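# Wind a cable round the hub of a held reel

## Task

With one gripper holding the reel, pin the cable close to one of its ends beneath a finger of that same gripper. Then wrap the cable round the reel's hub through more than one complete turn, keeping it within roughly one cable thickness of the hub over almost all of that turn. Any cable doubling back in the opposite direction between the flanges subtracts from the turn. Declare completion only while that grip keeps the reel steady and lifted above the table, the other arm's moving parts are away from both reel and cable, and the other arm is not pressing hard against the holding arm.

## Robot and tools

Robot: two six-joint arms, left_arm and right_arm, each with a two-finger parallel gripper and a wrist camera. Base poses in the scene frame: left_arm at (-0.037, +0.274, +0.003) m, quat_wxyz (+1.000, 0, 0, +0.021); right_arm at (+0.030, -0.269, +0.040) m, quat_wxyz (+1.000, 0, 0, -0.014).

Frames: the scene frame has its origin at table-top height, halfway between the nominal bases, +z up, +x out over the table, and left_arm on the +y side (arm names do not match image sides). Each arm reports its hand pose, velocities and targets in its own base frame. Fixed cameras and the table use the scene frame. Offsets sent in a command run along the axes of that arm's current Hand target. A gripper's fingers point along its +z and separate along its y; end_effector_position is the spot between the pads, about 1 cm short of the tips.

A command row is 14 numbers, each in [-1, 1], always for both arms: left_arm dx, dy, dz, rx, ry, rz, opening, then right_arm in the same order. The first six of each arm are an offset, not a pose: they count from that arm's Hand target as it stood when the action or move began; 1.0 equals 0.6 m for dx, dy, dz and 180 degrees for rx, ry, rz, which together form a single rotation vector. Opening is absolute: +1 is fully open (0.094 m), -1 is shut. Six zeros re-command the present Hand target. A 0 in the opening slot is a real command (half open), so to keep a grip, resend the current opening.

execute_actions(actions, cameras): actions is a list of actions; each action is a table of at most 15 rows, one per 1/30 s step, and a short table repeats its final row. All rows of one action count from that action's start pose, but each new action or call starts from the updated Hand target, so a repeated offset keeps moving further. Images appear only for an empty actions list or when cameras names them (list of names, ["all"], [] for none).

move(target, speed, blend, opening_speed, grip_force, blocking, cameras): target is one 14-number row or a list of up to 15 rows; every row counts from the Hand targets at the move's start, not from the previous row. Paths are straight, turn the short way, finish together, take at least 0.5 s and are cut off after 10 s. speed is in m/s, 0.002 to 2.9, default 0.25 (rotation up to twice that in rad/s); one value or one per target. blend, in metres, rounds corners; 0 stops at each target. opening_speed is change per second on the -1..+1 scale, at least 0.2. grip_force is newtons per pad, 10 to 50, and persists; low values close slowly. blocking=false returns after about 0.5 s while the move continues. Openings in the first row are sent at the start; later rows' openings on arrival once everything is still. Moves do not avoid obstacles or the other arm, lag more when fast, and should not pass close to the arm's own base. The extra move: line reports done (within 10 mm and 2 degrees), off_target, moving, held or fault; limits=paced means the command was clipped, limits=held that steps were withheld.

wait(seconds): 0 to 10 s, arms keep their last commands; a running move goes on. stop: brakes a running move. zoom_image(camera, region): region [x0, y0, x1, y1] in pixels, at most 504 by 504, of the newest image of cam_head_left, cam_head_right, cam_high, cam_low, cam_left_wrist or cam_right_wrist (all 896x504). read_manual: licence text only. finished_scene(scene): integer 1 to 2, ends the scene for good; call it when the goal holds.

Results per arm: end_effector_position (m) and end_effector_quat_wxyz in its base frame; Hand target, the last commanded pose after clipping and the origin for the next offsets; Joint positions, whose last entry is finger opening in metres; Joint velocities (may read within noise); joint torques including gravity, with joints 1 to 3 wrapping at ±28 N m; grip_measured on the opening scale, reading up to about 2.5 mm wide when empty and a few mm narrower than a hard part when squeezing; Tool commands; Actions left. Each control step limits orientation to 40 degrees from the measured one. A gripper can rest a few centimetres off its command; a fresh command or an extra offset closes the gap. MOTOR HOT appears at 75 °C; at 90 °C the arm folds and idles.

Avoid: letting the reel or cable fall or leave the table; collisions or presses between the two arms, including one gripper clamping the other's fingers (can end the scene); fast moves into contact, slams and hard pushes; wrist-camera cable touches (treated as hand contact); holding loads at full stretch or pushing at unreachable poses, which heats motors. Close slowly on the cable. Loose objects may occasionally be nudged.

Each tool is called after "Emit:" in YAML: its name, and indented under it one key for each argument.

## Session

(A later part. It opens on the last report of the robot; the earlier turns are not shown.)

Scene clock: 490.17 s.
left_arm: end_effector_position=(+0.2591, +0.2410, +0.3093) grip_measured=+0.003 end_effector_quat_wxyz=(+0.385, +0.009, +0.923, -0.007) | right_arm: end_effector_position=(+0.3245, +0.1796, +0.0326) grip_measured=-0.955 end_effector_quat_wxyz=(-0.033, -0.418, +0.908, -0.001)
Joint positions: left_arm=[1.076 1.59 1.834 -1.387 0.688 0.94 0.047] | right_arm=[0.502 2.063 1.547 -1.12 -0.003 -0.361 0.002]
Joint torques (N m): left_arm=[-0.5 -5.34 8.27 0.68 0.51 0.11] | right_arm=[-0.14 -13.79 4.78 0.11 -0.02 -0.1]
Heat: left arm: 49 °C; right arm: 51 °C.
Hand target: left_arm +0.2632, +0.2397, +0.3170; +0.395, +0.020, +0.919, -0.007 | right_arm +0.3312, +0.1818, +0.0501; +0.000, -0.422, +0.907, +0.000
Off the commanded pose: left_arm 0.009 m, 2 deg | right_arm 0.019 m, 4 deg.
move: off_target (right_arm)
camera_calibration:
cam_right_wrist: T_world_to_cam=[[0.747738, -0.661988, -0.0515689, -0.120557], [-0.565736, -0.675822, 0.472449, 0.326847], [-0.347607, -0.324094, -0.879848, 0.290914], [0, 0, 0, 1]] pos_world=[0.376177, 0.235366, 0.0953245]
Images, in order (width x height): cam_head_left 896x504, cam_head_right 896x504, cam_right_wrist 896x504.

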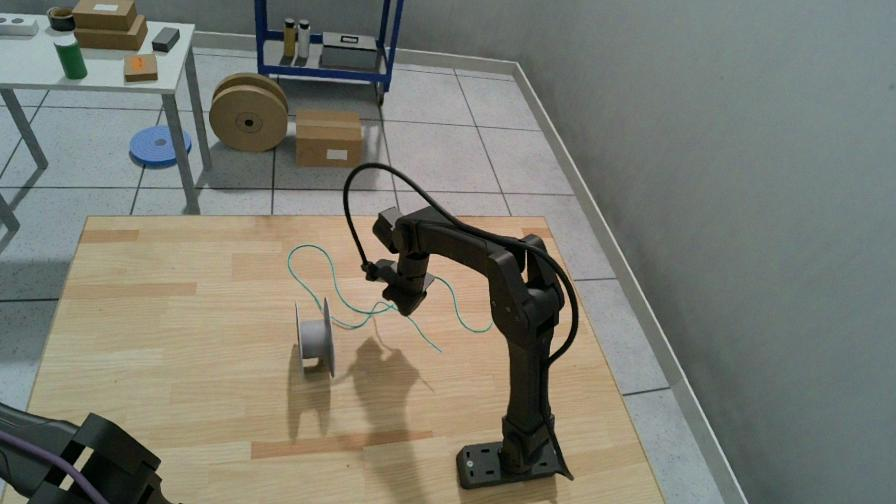

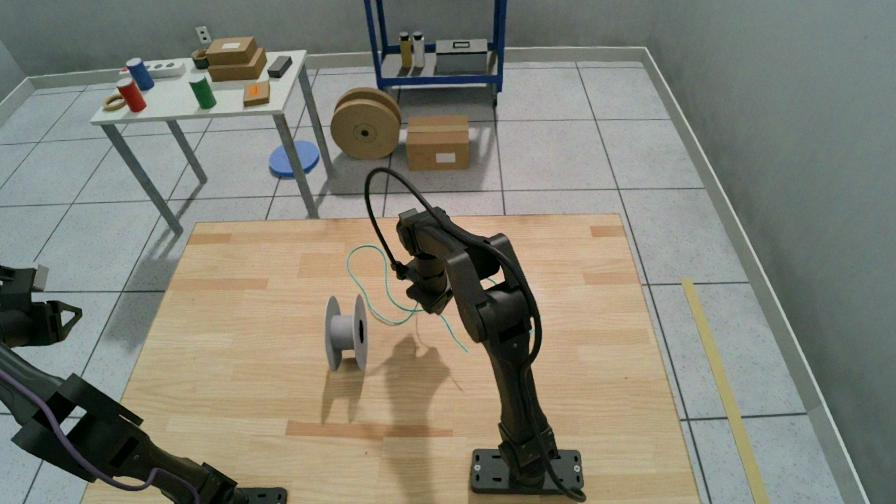

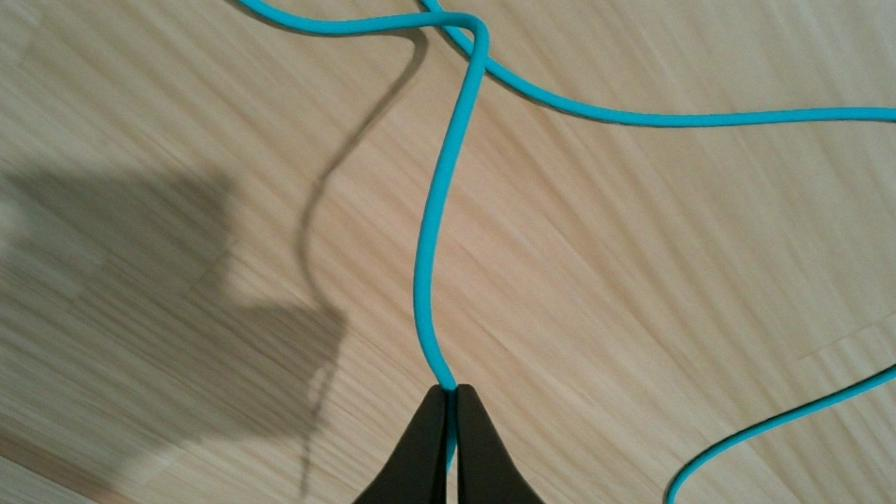

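Emit:
move:
  target:
    - [0,0,0,0,0,0,0,0.05,0,0.142,0,0,0,-1]
  speed: 0.12
  cameras: ["cam_right_wrist"]

Emit:
move:
  target:
    - [0,0,0,0,0,0,0,0,0,0,0,0,0,-0.5]
  opening_speed: 0.4

Emit:
move:
  target:
    - [0,0,0,0,0,0,0,0,0,-0.08,0,0,0,-0.4]
  speed: 0.12
  cameras: ["cam_right_wrist"]

Scene clock: 494.87 s.
left_arm: end_effector_position=(+0.2591, +0.2410, +0.3093) grip_measured=+0.003 end_effector_quat_wxyz=(+0.385, +0.009, +0.923, -0.007) | right_arm: end_effector_position=(+0.2993, +0.1563, -0.0317) grip_measured=-0.955 end_effector_quat_wxyz=(-0.032, -0.420, +0.907, +0.000)
Joint positions: left_arm=[1.076 1.59 1.834 -1.387 0.688 0.94 0.047] | right_arm=[0.477 2.046 1.24 -0.829 -0.003 -0.391 0.002]
Joint torques (N m): left_arm=[-0.49 -5.34 8.28 0.68 0.51 0.12] | right_arm=[-0.62 -9.21 3.29 0.81 -0.02 -0.08]
Heat: left arm: 49 °C; right arm: 50 °C.
Hand target: left_arm +0.2632, +0.2397, +0.3170; +0.395, +0.020, +0.919, -0.007 | right_arm +0.3117, +0.1587, -0.0352; -0.001, -0.422, +0.907, +0.000
Off the commanded pose: left_arm 0.009 m, 2 deg | right_arm 0.013 m, 4 deg.
move: off_target (right_arm)
camera_calibration:
cam_right_wrist: T_world_to_cam=[[0.751273, -0.657896, -0.0525426, -0.122292], [-0.562742, -0.680136, 0.469827, 0.326895], [-0.344833, -0.3234, -0.881194, 0.217021], [0, 0, 0, 1]] pos_world=[0.350668, 0.212062, 0.0312283]
Images, in order (width x height): cam_right_wrist 896x504.

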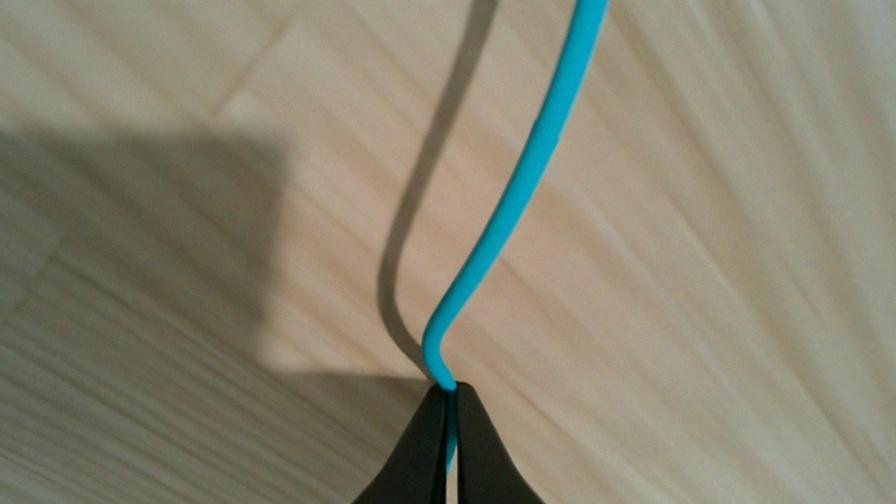

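Scene clock: 496.33 s.
left_arm: end_effector_position=(+0.2591, +0.2410, +0.3093) grip_measured=+0.003 end_effector_quat_wxyz=(+0.385, +0.009, +0.923, -0.007) | right_arm: end_effector_position=(+0.2936, +0.1613, -0.0311) grip_measured=-0.502 end_effector_quat_wxyz=(-0.037, -0.420, +0.906, +0.019)
Joint positions: left_arm=[1.076 1.59 1.834 -1.387 0.688 0.94 0.047] | right_arm=[0.477 2.043 1.237 -0.837 -0.042 -0.393 0.023]
Joint torques (N m): left_arm=[-0.49 -5.34 8.27 0.68 0.51 0.12] | right_arm=[-0.73 -8.95 3.59 0.83 0.38 -0.07]
Heat: left arm: 49 °C; right arm: 49 °C.
Hand target: left_arm +0.2632, +0.2397, +0.3170; +0.395, +0.020, +0.919, -0.007 | right_arm +0.3117, +0.1587, -0.0351; -0.001, -0.422, +0.907, +0.000
Off the commanded pose: left_arm 0.009 m, 2 deg | right_arm 0.019 m, 5 deg.
move: off_target (right_arm)

Scene clock: 497.50 s.
left_arm: end_effector_position=(+0.2591, +0.2410, +0.3093) grip_measured=+0.003 end_effector_quat_wxyz=(+0.385, +0.009, +0.923, -0.007) | right_arm: end_effector_position=(+0.2992, +0.1572, -0.0059) grip_measured=-0.401 end_effector_quat_wxyz=(-0.030, -0.421, +0.907, +0.003)
Joint positions: left_arm=[1.076 1.59 1.834 -1.387 0.688 0.94 0.047] | right_arm=[0.477 1.996 1.282 -0.917 -0.008 -0.393 0.028]
Joint torques (N m): left_arm=[-0.51 -5.35 8.28 0.68 0.51 0.12] | right_arm=[-0.8 -12.19 6.63 -0.17 0.06 -0.08]
Heat: left arm: 49 °C; right arm: 49 °C.
Hand target: left_arm +0.2632, +0.2397, +0.3170; +0.395, +0.020, +0.919, -0.007 | right_arm +0.3119, +0.1587, +0.0129; +0.000, -0.422, +0.907, +0.000
Off the commanded pose: left_arm 0.009 m, 2 deg | right_arm 0.023 m, 3 deg.
move: off_target (right_arm)
camera_calibration:
cam_right_wrist: T_world_to_cam=[[0.752101, -0.656656, -0.0560939, -0.120665], [-0.562119, -0.683591, 0.465537, 0.315695], [-0.344043, -0.318599, -0.883249, 0.239084], [0, 0, 0, 1]] pos_world=[0.350466, 0.212744, 0.0574344]
Images, in order (width x height): cam_right_wrist 896x504.

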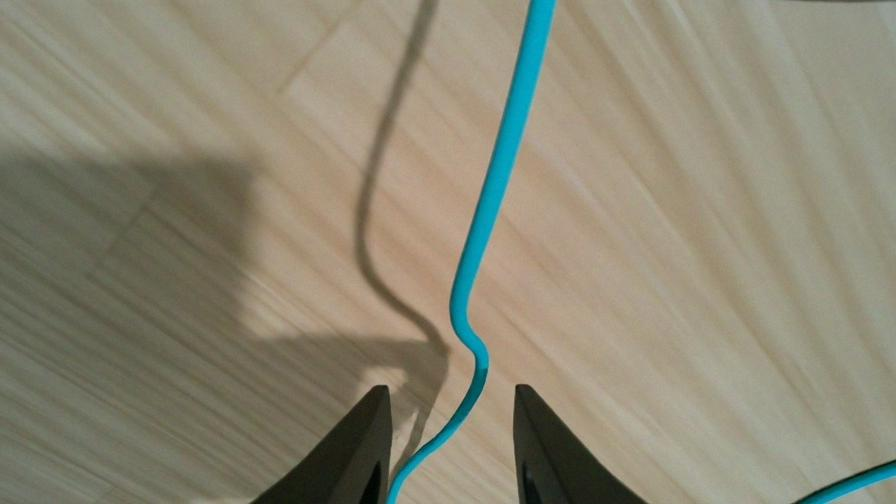

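Emit:
move:
  target:
    - [0,0,0,0,0,0,0,-0.0667,-0.018,0.0,0,0,0.07,-0.4]
    - [0,0,0,0,0,0,0,-0.0667,-0.018,0.06,0,0,0.07,-0.4]
  speed: 0.12
  cameras: ["cam_right_wrist"]

Scene clock: 505.23 s.
left_arm: end_effector_position=(+0.2591, +0.2410, +0.3093) grip_measured=+0.003 end_effector_quat_wxyz=(+0.385, +0.009, +0.923, -0.007) | right_arm: end_effector_position=(+0.3432, +0.1800, -0.0182) grip_measured=-0.401 end_effector_quat_wxyz=(-0.004, -0.321, +0.947, +0.003)
Joint positions: left_arm=[1.076 1.59 1.834 -1.387 0.688 0.94 0.047] | right_arm=[0.477 2.139 1.452 -0.892 -0.008 -0.178 0.028]
Joint torques (N m): left_arm=[-0.5 -5.34 8.28 0.68 0.51 0.12] | right_arm=[0.57 -8.61 5.14 0.19 0.02 0.09]
Heat: left arm: 49 °C; right arm: 48 °C.
Hand target: left_arm +0.2632, +0.2397, +0.3170; +0.395, +0.020, +0.919, -0.007 | right_arm +0.3458, +0.1824, -0.0232; -0.001, -0.320, +0.947, +0.000
Off the commanded pose: left_arm 0.009 m, 2 deg | right_arm 0.006 m, 1 deg.
move: done
camera_calibration:
cam_right_wrist: T_world_to_cam=[[0.596899, -0.801528, -0.0355568, -0.0598166], [-0.717388, -0.553034, 0.423684, 0.390768], [-0.359259, -0.227389, -0.905112, 0.238955], [0, 0, 0, 1]] pos_world=[0.401884, 0.222499, 0.0485912]
Images, in order (width x height): cam_right_wrist 896x504.

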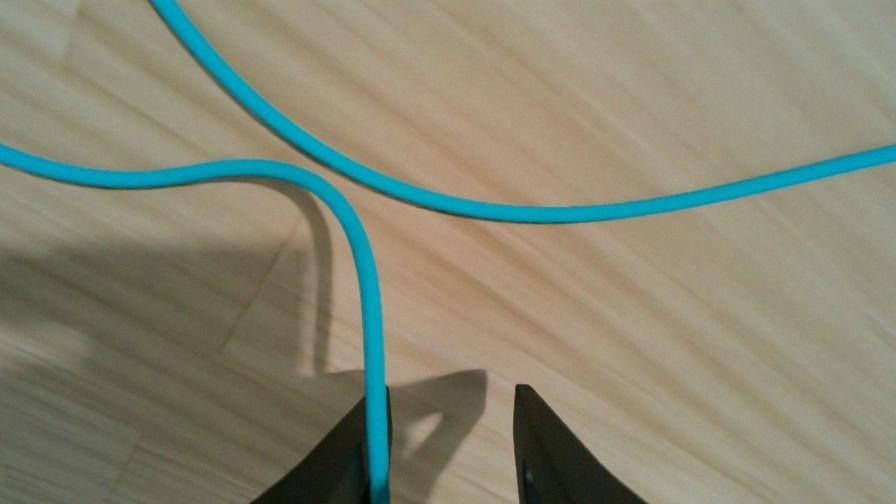

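Emit:
move:
  target:
    - [0,0,0,0,0,0,0,0,0,-0.06,0,0,0,-0.4]
    - [0,0,0,0,0,0,0,0,0.031,-0.06,0,0,0,-0.4]
  speed: 0.12
  cameras: ["cam_right_wrist"]

Scene clock: 509.70 s.
left_arm: end_effector_position=(+0.2591, +0.2410, +0.3093) grip_measured=+0.003 end_effector_quat_wxyz=(+0.385, +0.009, +0.923, -0.007) | right_arm: end_effector_position=(+0.3252, +0.1935, -0.0079) grip_measured=-0.401 end_effector_quat_wxyz=(-0.031, -0.325, +0.945, -0.003)
Joint positions: left_arm=[1.076 1.59 1.834 -1.387 0.688 0.94 0.047] | right_arm=[0.531 2.139 1.495 -0.988 -0.007 -0.131 0.028]
Joint torques (N m): left_arm=[-0.5 -5.34 8.28 0.68 0.51 0.12] | right_arm=[0.01 -13.87 5.89 -0.11 0.04 0.19]
Heat: left arm: 49 °C; right arm: 48 °C.
Hand target: left_arm +0.2632, +0.2397, +0.3170; +0.395, +0.020, +0.919, -0.007 | right_arm +0.3345, +0.1972, +0.0128; -0.001, -0.320, +0.947, +0.000
Off the commanded pose: left_arm 0.009 m, 2 deg | right_arm 0.023 m, 4 deg.
move: off_target (right_arm)
camera_calibration:
cam_right_wrist: T_world_to_cam=[[0.600975, -0.798225, -0.0408075, -0.0397578], [-0.692507, -0.545514, 0.472067, 0.371796], [-0.399077, -0.255441, -0.880618, 0.26352], [0, 0, 0, 1]] pos_world=[0.38653, 0.238398, 0.0549254]
Images, in order (width x height): cam_right_wrist 896x504.

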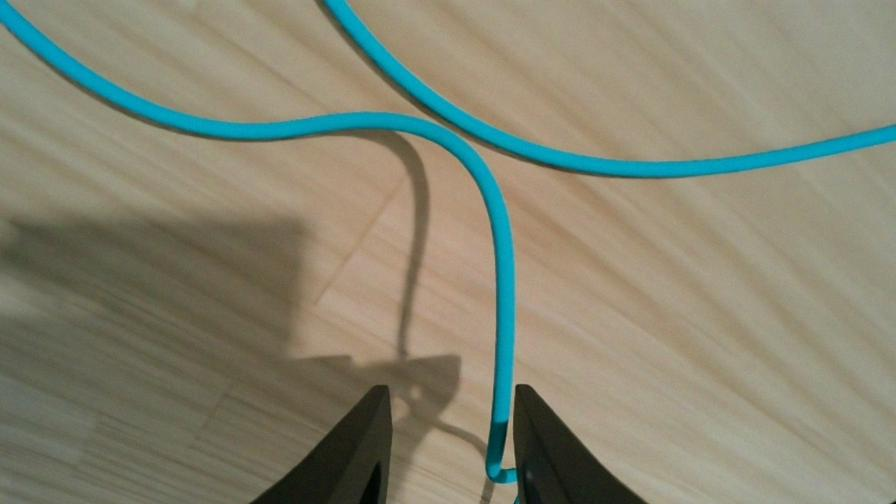

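Emit:
move:
  target:
    - [0,0,0,0,0,0,0,0,-0.017,0,0,0,0,-0.4]
    - [0,0,0,0,0,0,0,0,-0.017,0.075,0,0,0,-0.4]
  speed: 0.12
  cameras: ["cam_right_wrist"]

Scene clock: 515.33 s.
left_arm: end_effector_position=(+0.2591, +0.2410, +0.3093) grip_measured=+0.003 end_effector_quat_wxyz=(+0.385, +0.009, +0.923, -0.007) | right_arm: end_effector_position=(+0.3379, +0.1916, -0.0245) grip_measured=-0.401 end_effector_quat_wxyz=(+0.000, -0.318, +0.948, +0.004)
Joint positions: left_arm=[1.076 1.59 1.834 -1.387 0.688 0.94 0.047] | right_arm=[0.51 2.145 1.435 -0.859 -0.007 -0.138 0.028]
Joint torques (N m): left_arm=[-0.5 -5.34 8.28 0.68 0.51 0.12] | right_arm=[-0.51 -8.18 4.78 0.21 0.03 -0.07]
Heat: left arm: 49 °C; right arm: 49 °C.
Hand target: left_arm +0.2632, +0.2397, +0.3170; +0.395, +0.020, +0.919, -0.007 | right_arm +0.3408, +0.1892, -0.0321; +0.000, -0.320, +0.947, +0.000
Off the commanded pose: left_arm 0.009 m, 2 deg | right_arm 0.009 m, 0 deg.
move: done
camera_calibration:
cam_right_wrist: T_world_to_cam=[[0.591646, -0.805503, -0.0334597, -0.0449966], [-0.724524, -0.549452, 0.416134, 0.397567], [-0.353582, -0.221962, -0.908687, 0.231044], [0, 0, 0, 1]] pos_world=[0.396362, 0.233482, 0.0430004]
Images, in order (width x height): cam_right_wrist 896x504.

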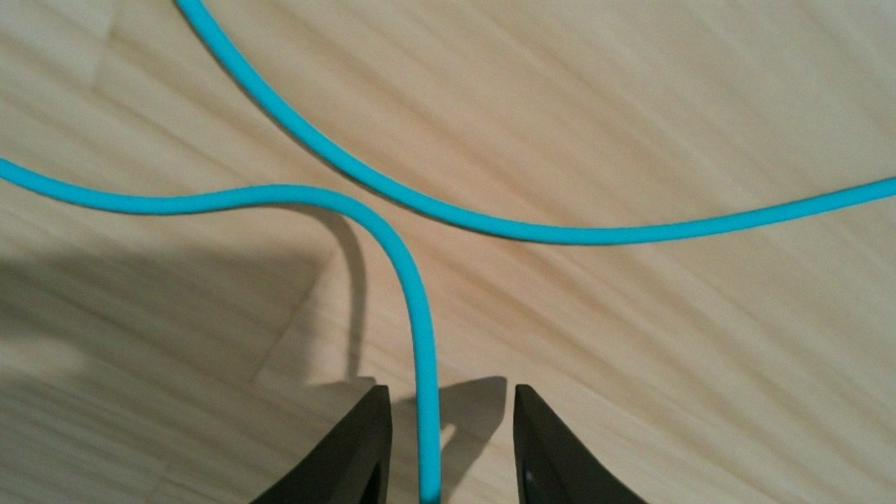

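Emit:
move:
  target:
    - [0,0,0,0,0,0,0,0,0,0,0,0,0,-1]
  opening_speed: 0.8

Emit:
move:
  target:
    - [0,0,0,0,0,0,0,0,0,-0.1,0,0,0,-1]
  speed: 0.15
  cameras: ["cam_right_wrist","cam_head_right","cam_low"]

Emit:
zoom_image:
  camera: "cam_head_right"
  region: [340, 230, 500, 380]

Scene clock: 519.63 s.
left_arm: end_effector_position=(+0.2591, +0.2410, +0.3093) grip_measured=+0.003 end_effector_quat_wxyz=(+0.385, +0.009, +0.923, -0.007) | right_arm: end_effector_position=(+0.3380, +0.1916, -0.0245) grip_measured=-0.962 end_effector_quat_wxyz=(+0.000, -0.318, +0.948, +0.004)
Joint positions: left_arm=[1.076 1.59 1.834 -1.387 0.688 0.94 0.047] | right_arm=[0.51 2.145 1.435 -0.859 -0.007 -0.138 0.002]
Joint torques (N m): left_arm=[-0.49 -5.33 8.28 0.68 0.51 0.12] | right_arm=[-0.57 -8.16 4.79 0.26 0.04 -0.09]
Heat: left arm: 49 °C; right arm: 48 °C.
Hand target: left_arm +0.2632, +0.2397, +0.3170; +0.395, +0.020, +0.919, -0.007 | right_arm +0.3408, +0.1892, -0.0321; +0.000, -0.320, +0.947, +0.000
Off the commanded pose: left_arm 0.009 m, 2 deg | right_arm 0.008 m, 0 deg.
move: done

Scene clock: 520.83 s.
left_arm: end_effector_position=(+0.2591, +0.2410, +0.3093) grip_measured=+0.003 end_effector_quat_wxyz=(+0.385, +0.009, +0.923, -0.007) | right_arm: end_effector_position=(+0.3280, +0.1860, +0.0033) grip_measured=-0.963 end_effector_quat_wxyz=(-0.035, -0.318, +0.947, -0.003)
Joint positions: left_arm=[1.076 1.59 1.834 -1.387 0.688 0.94 0.047] | right_arm=[0.51 2.126 1.523 -1.038 -0.007 -0.138 0.002]
Joint torques (N m): left_arm=[-0.49 -5.35 8.28 0.68 0.51 0.11] | right_arm=[-0.46 -14.13 7.08 -0.17 0.02 -0.08]
Heat: left arm: 49 °C; right arm: 48 °C.
Hand target: left_arm +0.2632, +0.2397, +0.3170; +0.395, +0.020, +0.919, -0.007 | right_arm +0.3407, +0.1891, +0.0278; -0.001, -0.320, +0.947, +0.000
Off the commanded pose: left_arm 0.009 m, 2 deg | right_arm 0.028 m, 4 deg.
move: off_target (right_arm)
camera_calibration:
cam_right_wrist: T_world_to_cam=[[0.589552, -0.806619, -0.0423566, -0.0416678], [-0.695914, -0.53386, 0.48031, 0.363261], [-0.410039, -0.253691, -0.876076, 0.275839], [0, 0, 0, 1]] pos_world=[0.390468, 0.230298, 0.0654131]
Images, in order (width x height): cam_head_right 896x504, cam_low 896x504, cam_right_wrist 896x504.

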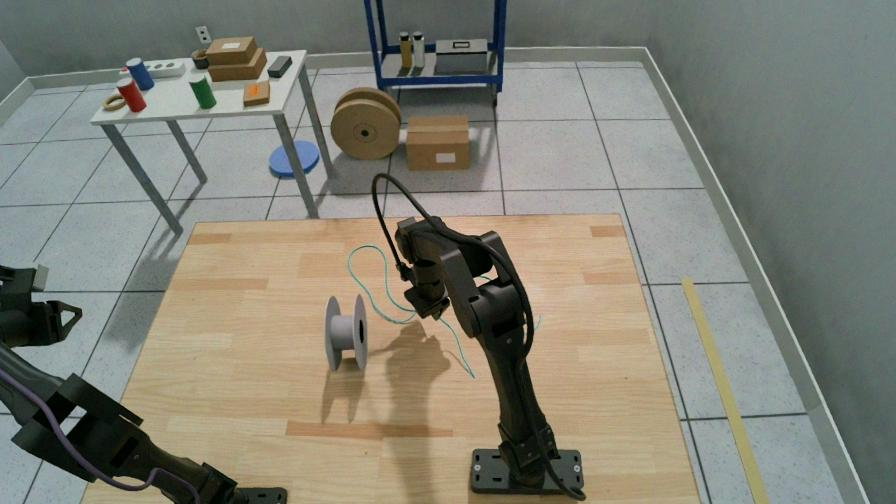

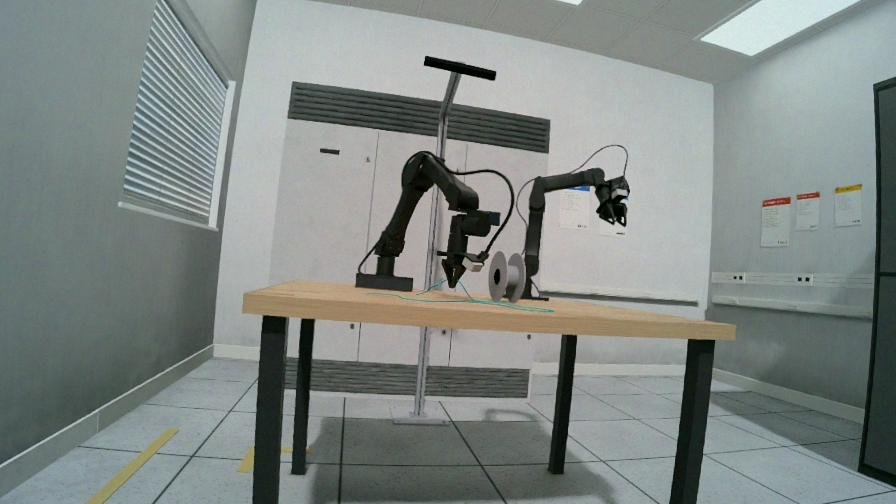

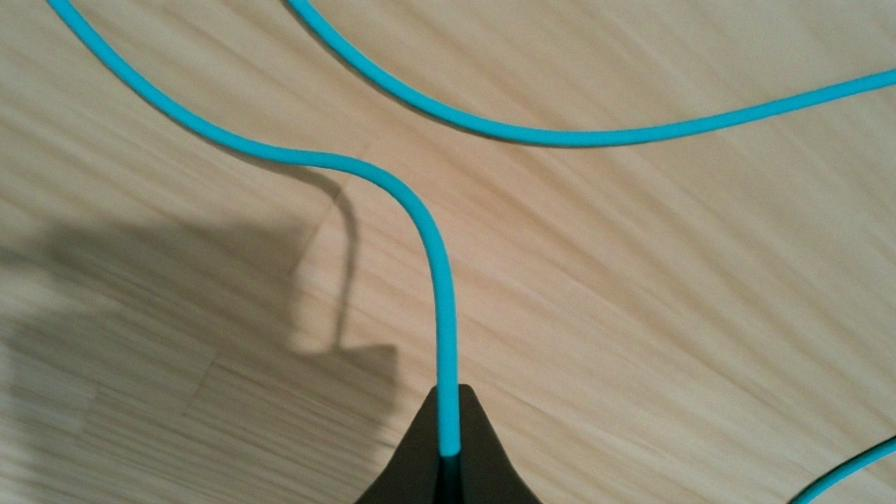

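Scaled by 3.150 from the camera's 896x504 image, which has a finer 1280x720 frame.

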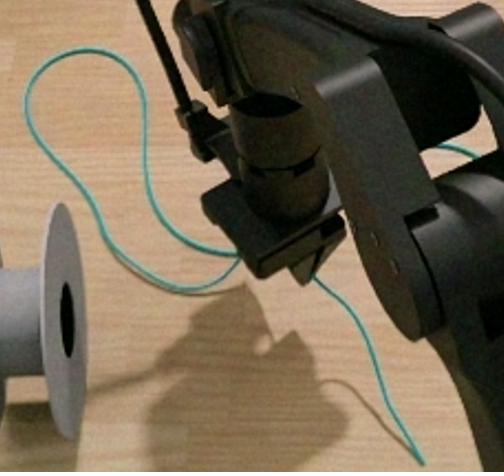

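Emit:
move:
  target:
    - [0,0,0,0,0,0,0,0,0,-0.3,0,0,0,-1]
    - [0,0,0,0,0,0,0,-0.228,0.2055,-0.32,0,0,0.105,-1]
  speed: 0.2
  blend: 0.02
  cameras: ["cam_right_wrist","cam_head_right","cam_head_left"]

Emit:
zoom_image:
  camera: "cam_head_right"
  region: [270, 220, 420, 370]

Emit:
zoom_image:
  camera: "cam_head_left"
  region: [240, 230, 390, 380]

Scene clock: 529.50 s.
left_arm: end_effector_position=(+0.2591, +0.2410, +0.3093) grip_measured=+0.003 end_effector_quat_wxyz=(+0.385, +0.009, +0.923, -0.007) | right_arm: end_effector_position=(+0.3682, +0.3680, +0.2207) grip_measured=-0.963 end_effector_quat_wxyz=(+0.173, -0.164, +0.963, +0.123)
Joint positions: left_arm=[1.076 1.59 1.834 -1.387 0.688 0.94 0.047] | right_arm=[0.783 2.417 2.84 -1.565 0 0.445 0.002]
Joint torques (N m): left_arm=[-0.49 -5.34 8.27 0.68 0.52 0.11] | right_arm=[-0.61 -9.77 7.05 0.88 -0.01 0.09]
Heat: left arm: 49 °C; right arm: 49 °C.
Hand target: left_arm +0.2632, +0.2397, +0.3170; +0.395, +0.020, +0.919, -0.007 | right_arm +0.3750, +0.3702, +0.2198; +0.000, -0.160, +0.987, +0.000
Off the commanded pose: left_arm 0.009 m, 2 deg | right_arm 0.007 m, 25 deg.
elbow stopped short (right arm): the move would have taken joint 3 (elbow) straighter than the controller allows.
joint read past its limit (right arm) — joint 4 (wrist pitch), lower limit.
move: off_target (right_arm)
camera_calibration:
cam_right_wrist: T_world_to_cam=[[0.353919, -0.911636, -0.208952, 0.252704], [-0.92823, -0.369746, 0.0409471, 0.506017], [-0.114588, 0.179464, -0.977068, 0.28303], [0, 0, 0, 1]] pos_world=[0.412696, 0.366678, 0.308623]
Images, in order (width x height): cam_head_left 896x504, cam_head_right 896x504, cam_right_wrist 896x504.

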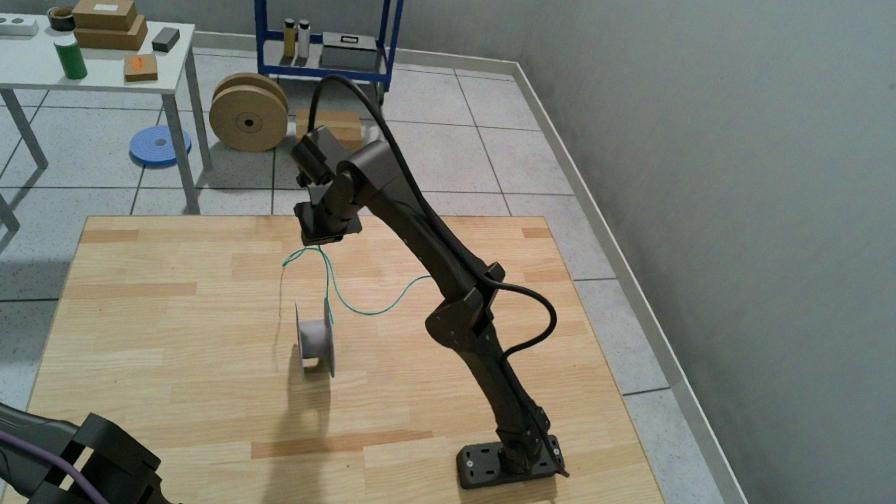

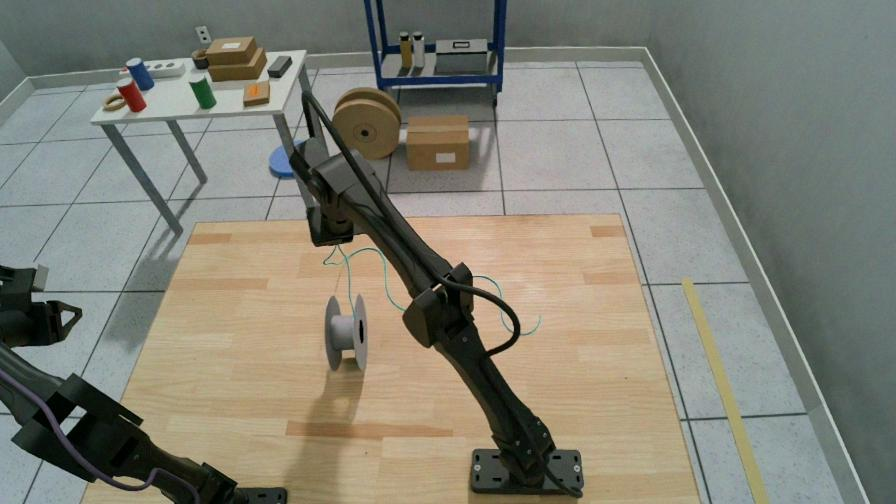

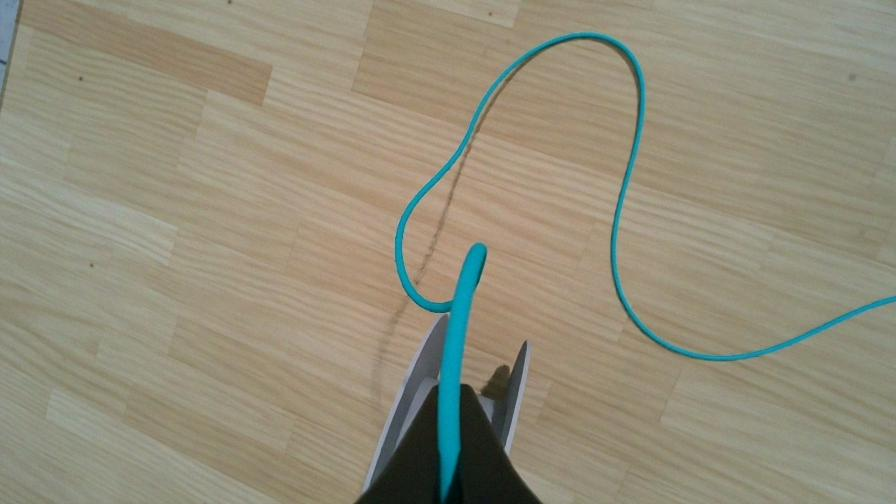

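Scaled by 3.360 from the camera's 896x504 image, which has a finer 1280x720 frame.

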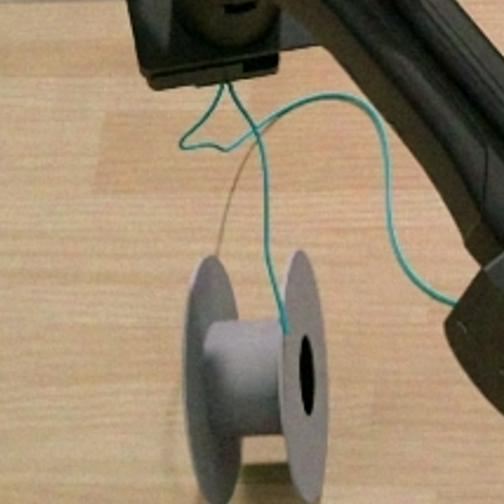

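Scaled by 3.360 from the camera's 896x504 image, which has a finer 1280x720 frame.

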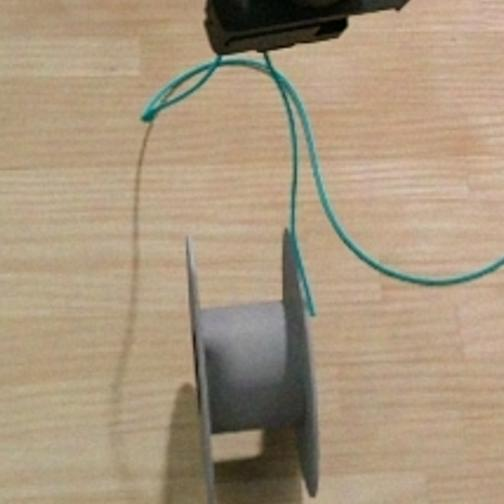

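Emit:
move:
  target:
    - [0,0,0,0,0,0,0,0,0,0.0,0,0,0.07,-1]
    - [0,0,0,0,0,0,0,0,0.01,0.1,0,0,0.07,-1]
  speed: 0.15
  cameras: ["cam_right_wrist","cam_head_right","cam_head_left"]

Emit:
zoom_image:
  camera: "cam_head_right"
  region: [270, 220, 420, 370]

Emit:
zoom_image:
  camera: "cam_head_left"
  region: [240, 230, 390, 380]

Scene clock: 536.53 s.
left_arm: end_effector_position=(+0.2591, +0.2410, +0.3093) grip_measured=+0.003 end_effector_quat_wxyz=(+0.385, +0.009, +0.923, -0.007) | right_arm: end_effector_position=(+0.3728, +0.3726, +0.1709) grip_measured=-0.963 end_effector_quat_wxyz=(+0.121, -0.053, +0.985, +0.108)
Joint positions: left_arm=[1.076 1.59 1.834 -1.387 0.688 0.94 0.047] | right_arm=[0.783 2.511 2.832 -1.565 0 0.676 0.002]
Joint torques (N m): left_arm=[-0.5 -5.34 8.28 0.68 0.51 0.11] | right_arm=[0.46 -10.47 5.01 0.62 -0.02 0.09]
Heat: left arm: 49 °C; right arm: 48 °C.
Hand target: left_arm +0.2632, +0.2397, +0.3170; +0.395, +0.020, +0.919, -0.007 | right_arm +0.3730, +0.3759, +0.1598; +0.000, -0.051, +0.999, +0.000
Off the commanded pose: left_arm 0.009 m, 2 deg | right_arm 0.012 m, 19 deg.
elbow stopped short (right arm): the move would have taken joint 3 (elbow) straighter than the controller allows.
joint read past its limit (right arm) — joint 4 (wrist pitch), lower limit.
joint sent to its limit (right arm) — joint 4 (wrist pitch), lower limit. The joint targets are off in orientation, not in position.
move: off_target (right_arm)
camera_calibration:
cam_right_wrist: T_world_to_cam=[[0.122327, -0.965585, -0.229527, 0.354793], [-0.971735, -0.16357, 0.170224, 0.431336], [-0.20191, 0.202216, -0.958301, 0.254929], [0, 0, 0, 1]] pos_world=[0.427216, 0.361585, 0.252309]
Images, in order (width x height): cam_head_left 896x504, cam_head_right 896x504, cam_right_wrist 896x504.

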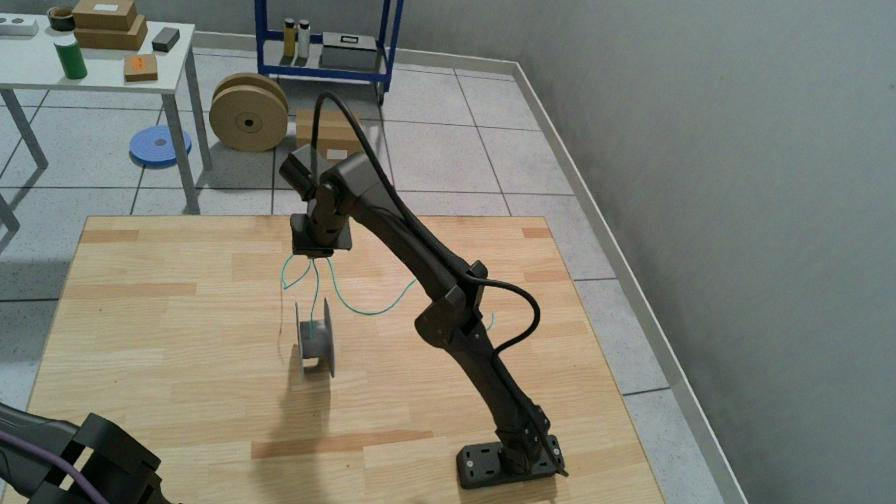

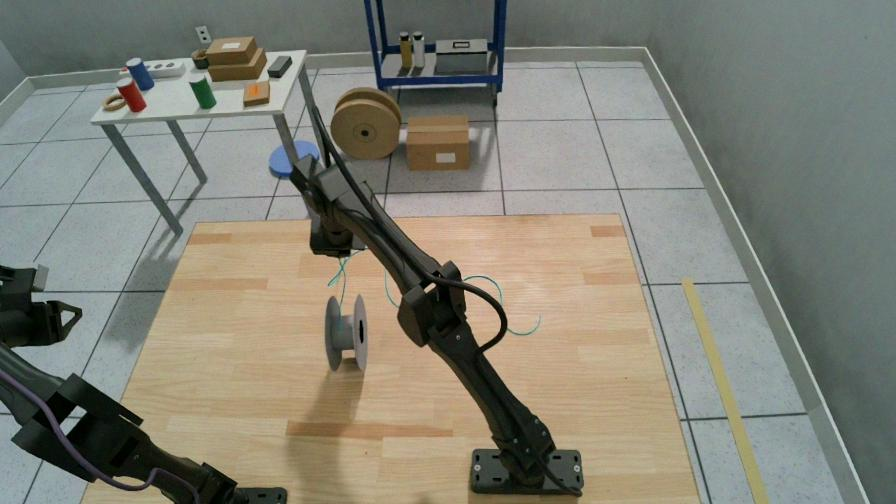

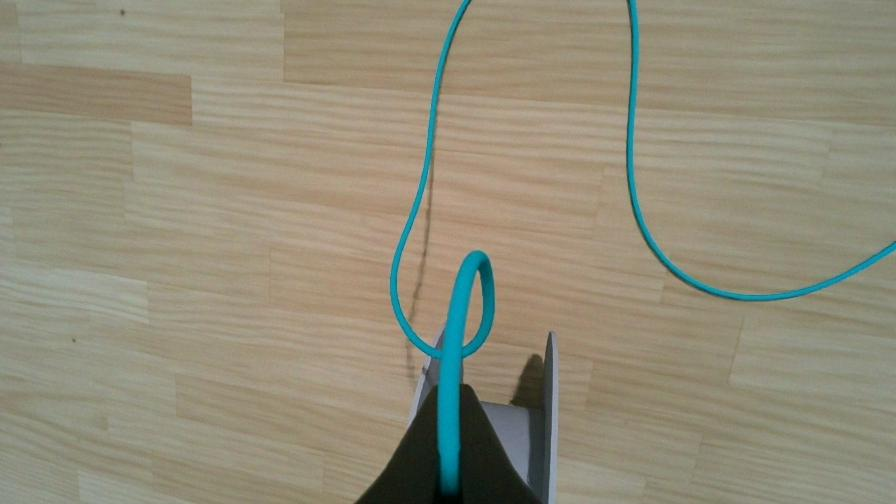

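Scaled by 3.360 from the camera's 896x504 image, which has a finer 1280x720 frame.

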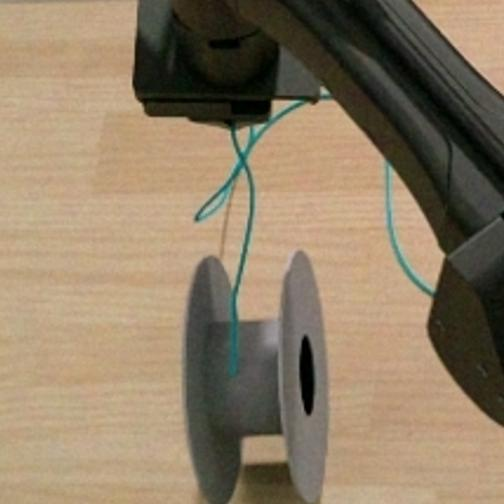

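Scaled by 3.360 from the camera's 896x504 image, which has a finer 1280x720 frame.

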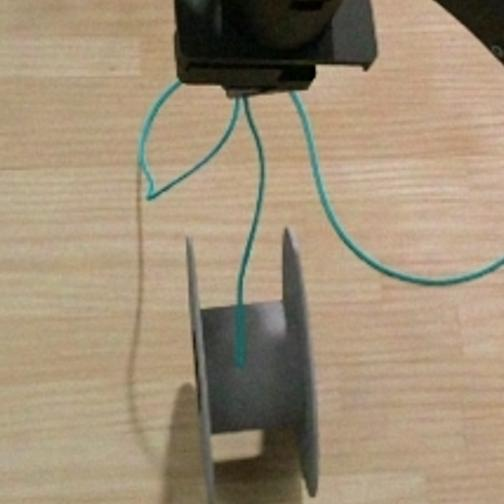

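Emit:
move:
  target:
    - [0,0,0,0,0,0,0,0,0.0,0.135,0,0,0.02,-1]
  speed: 0.12
  cameras: ["cam_high","cam_head_right","cam_head_left"]

Emit:
zoom_image:
  camera: "cam_head_right"
  region: [310, 270, 380, 370]

Emit:
zoom_image:
  camera: "cam_head_left"
  region: [270, 270, 350, 370]

Emit:
zoom_image:
  camera: "cam_high"
  region: [390, 170, 470, 240]

Scene clock: 542.27 s.
left_arm: end_effector_position=(+0.2591, +0.2410, +0.3093) grip_measured=+0.003 end_effector_quat_wxyz=(+0.385, +0.009, +0.923, -0.007) | right_arm: end_effector_position=(+0.3724, +0.3722, +0.0857) grip_measured=-0.963 end_effector_quat_wxyz=(+0.055, -0.022, +0.997, +0.052)
Joint positions: left_arm=[1.076 1.59 1.834 -1.387 0.688 0.94 0.047] | right_arm=[0.783 2.67 2.816 -1.565 0 0.738 0.002]
Joint torques (N m): left_arm=[-0.49 -5.34 8.27 0.68 0.51 0.11] | right_arm=[0.34 -11.22 6.31 0.36 -0.04 0.05]
Heat: left arm: 49 °C; right arm: 47 °C.
Hand target: left_arm +0.2632, +0.2397, +0.3170; +0.395, +0.020, +0.919, -0.007 | right_arm +0.3730, +0.3759, +0.0788; +0.000, -0.019, +1.000, +0.000
Off the commanded pose: left_arm 0.009 m, 2 deg | right_arm 0.008 m, 9 deg.
joint read past its limit (right arm) — joint 4 (wrist pitch), lower limit.
joint sent to its limit (right arm) — joint 4 (wrist pitch), lower limit. The joint targets are off in orientation, not in position.
move: off_target (right_arm)
Images, in order (width x height): cam_head_left 896x504, cam_head_right 896x504, cam_high 896x504.

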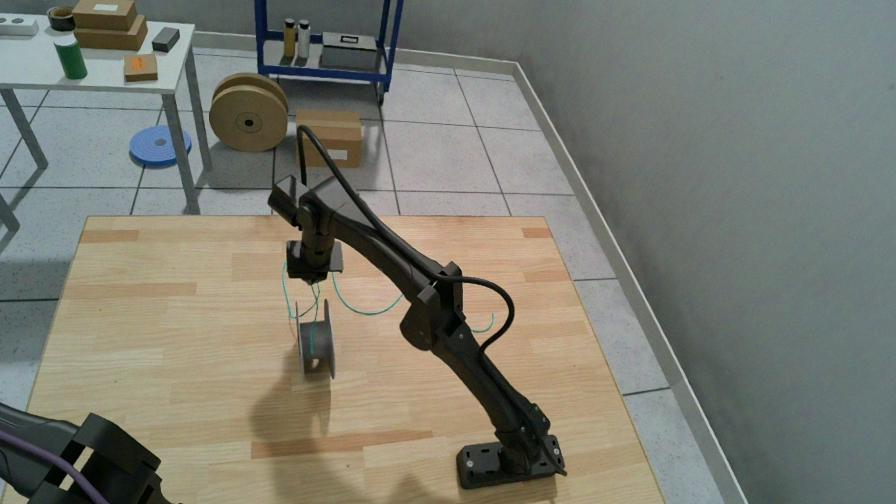

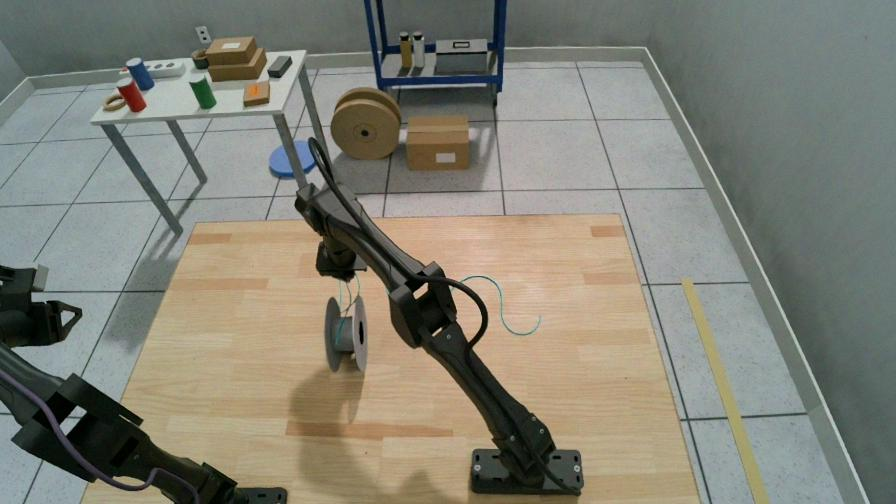

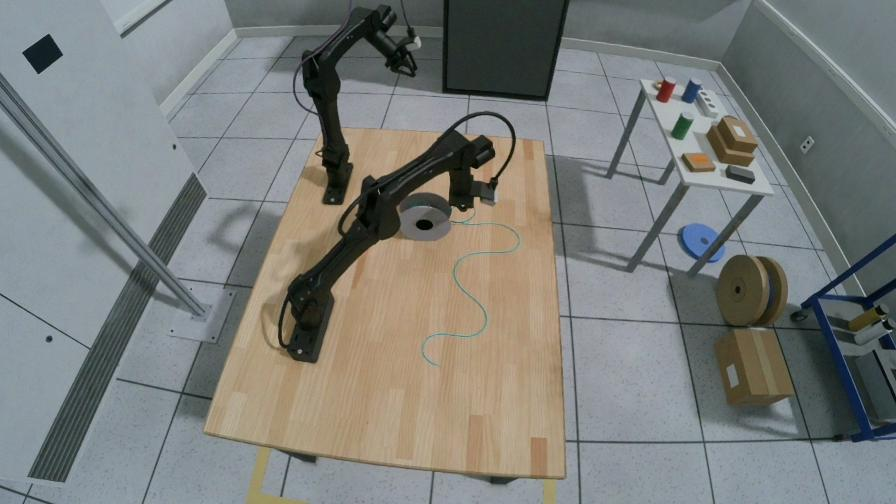

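Scaled by 5.040 from the camera's 896x504 image, which has a finer 1280x720 frame.

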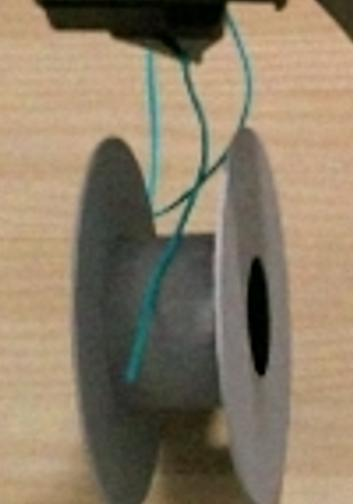

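Scaled by 5.040 from the camera's 896x504 image, which has a finer 1280x720 frame.

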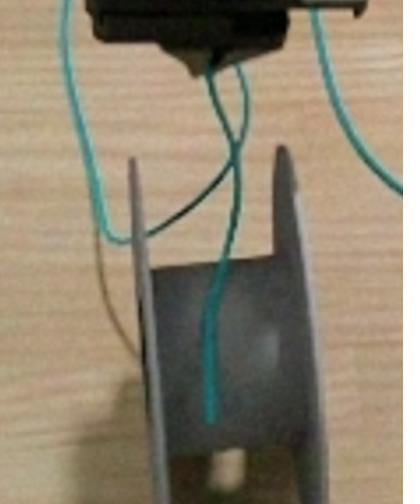

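Scaled by 6.300 from the camera's 896x504 image, which has a finer 1280x720 frame.

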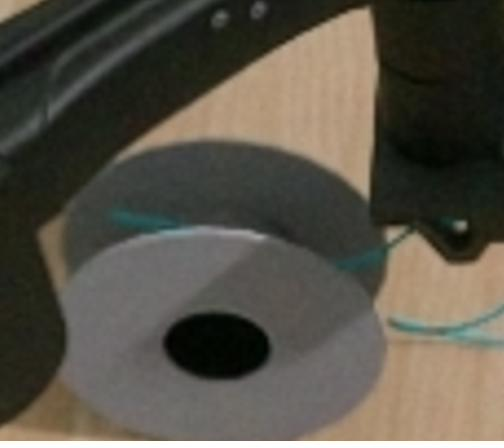

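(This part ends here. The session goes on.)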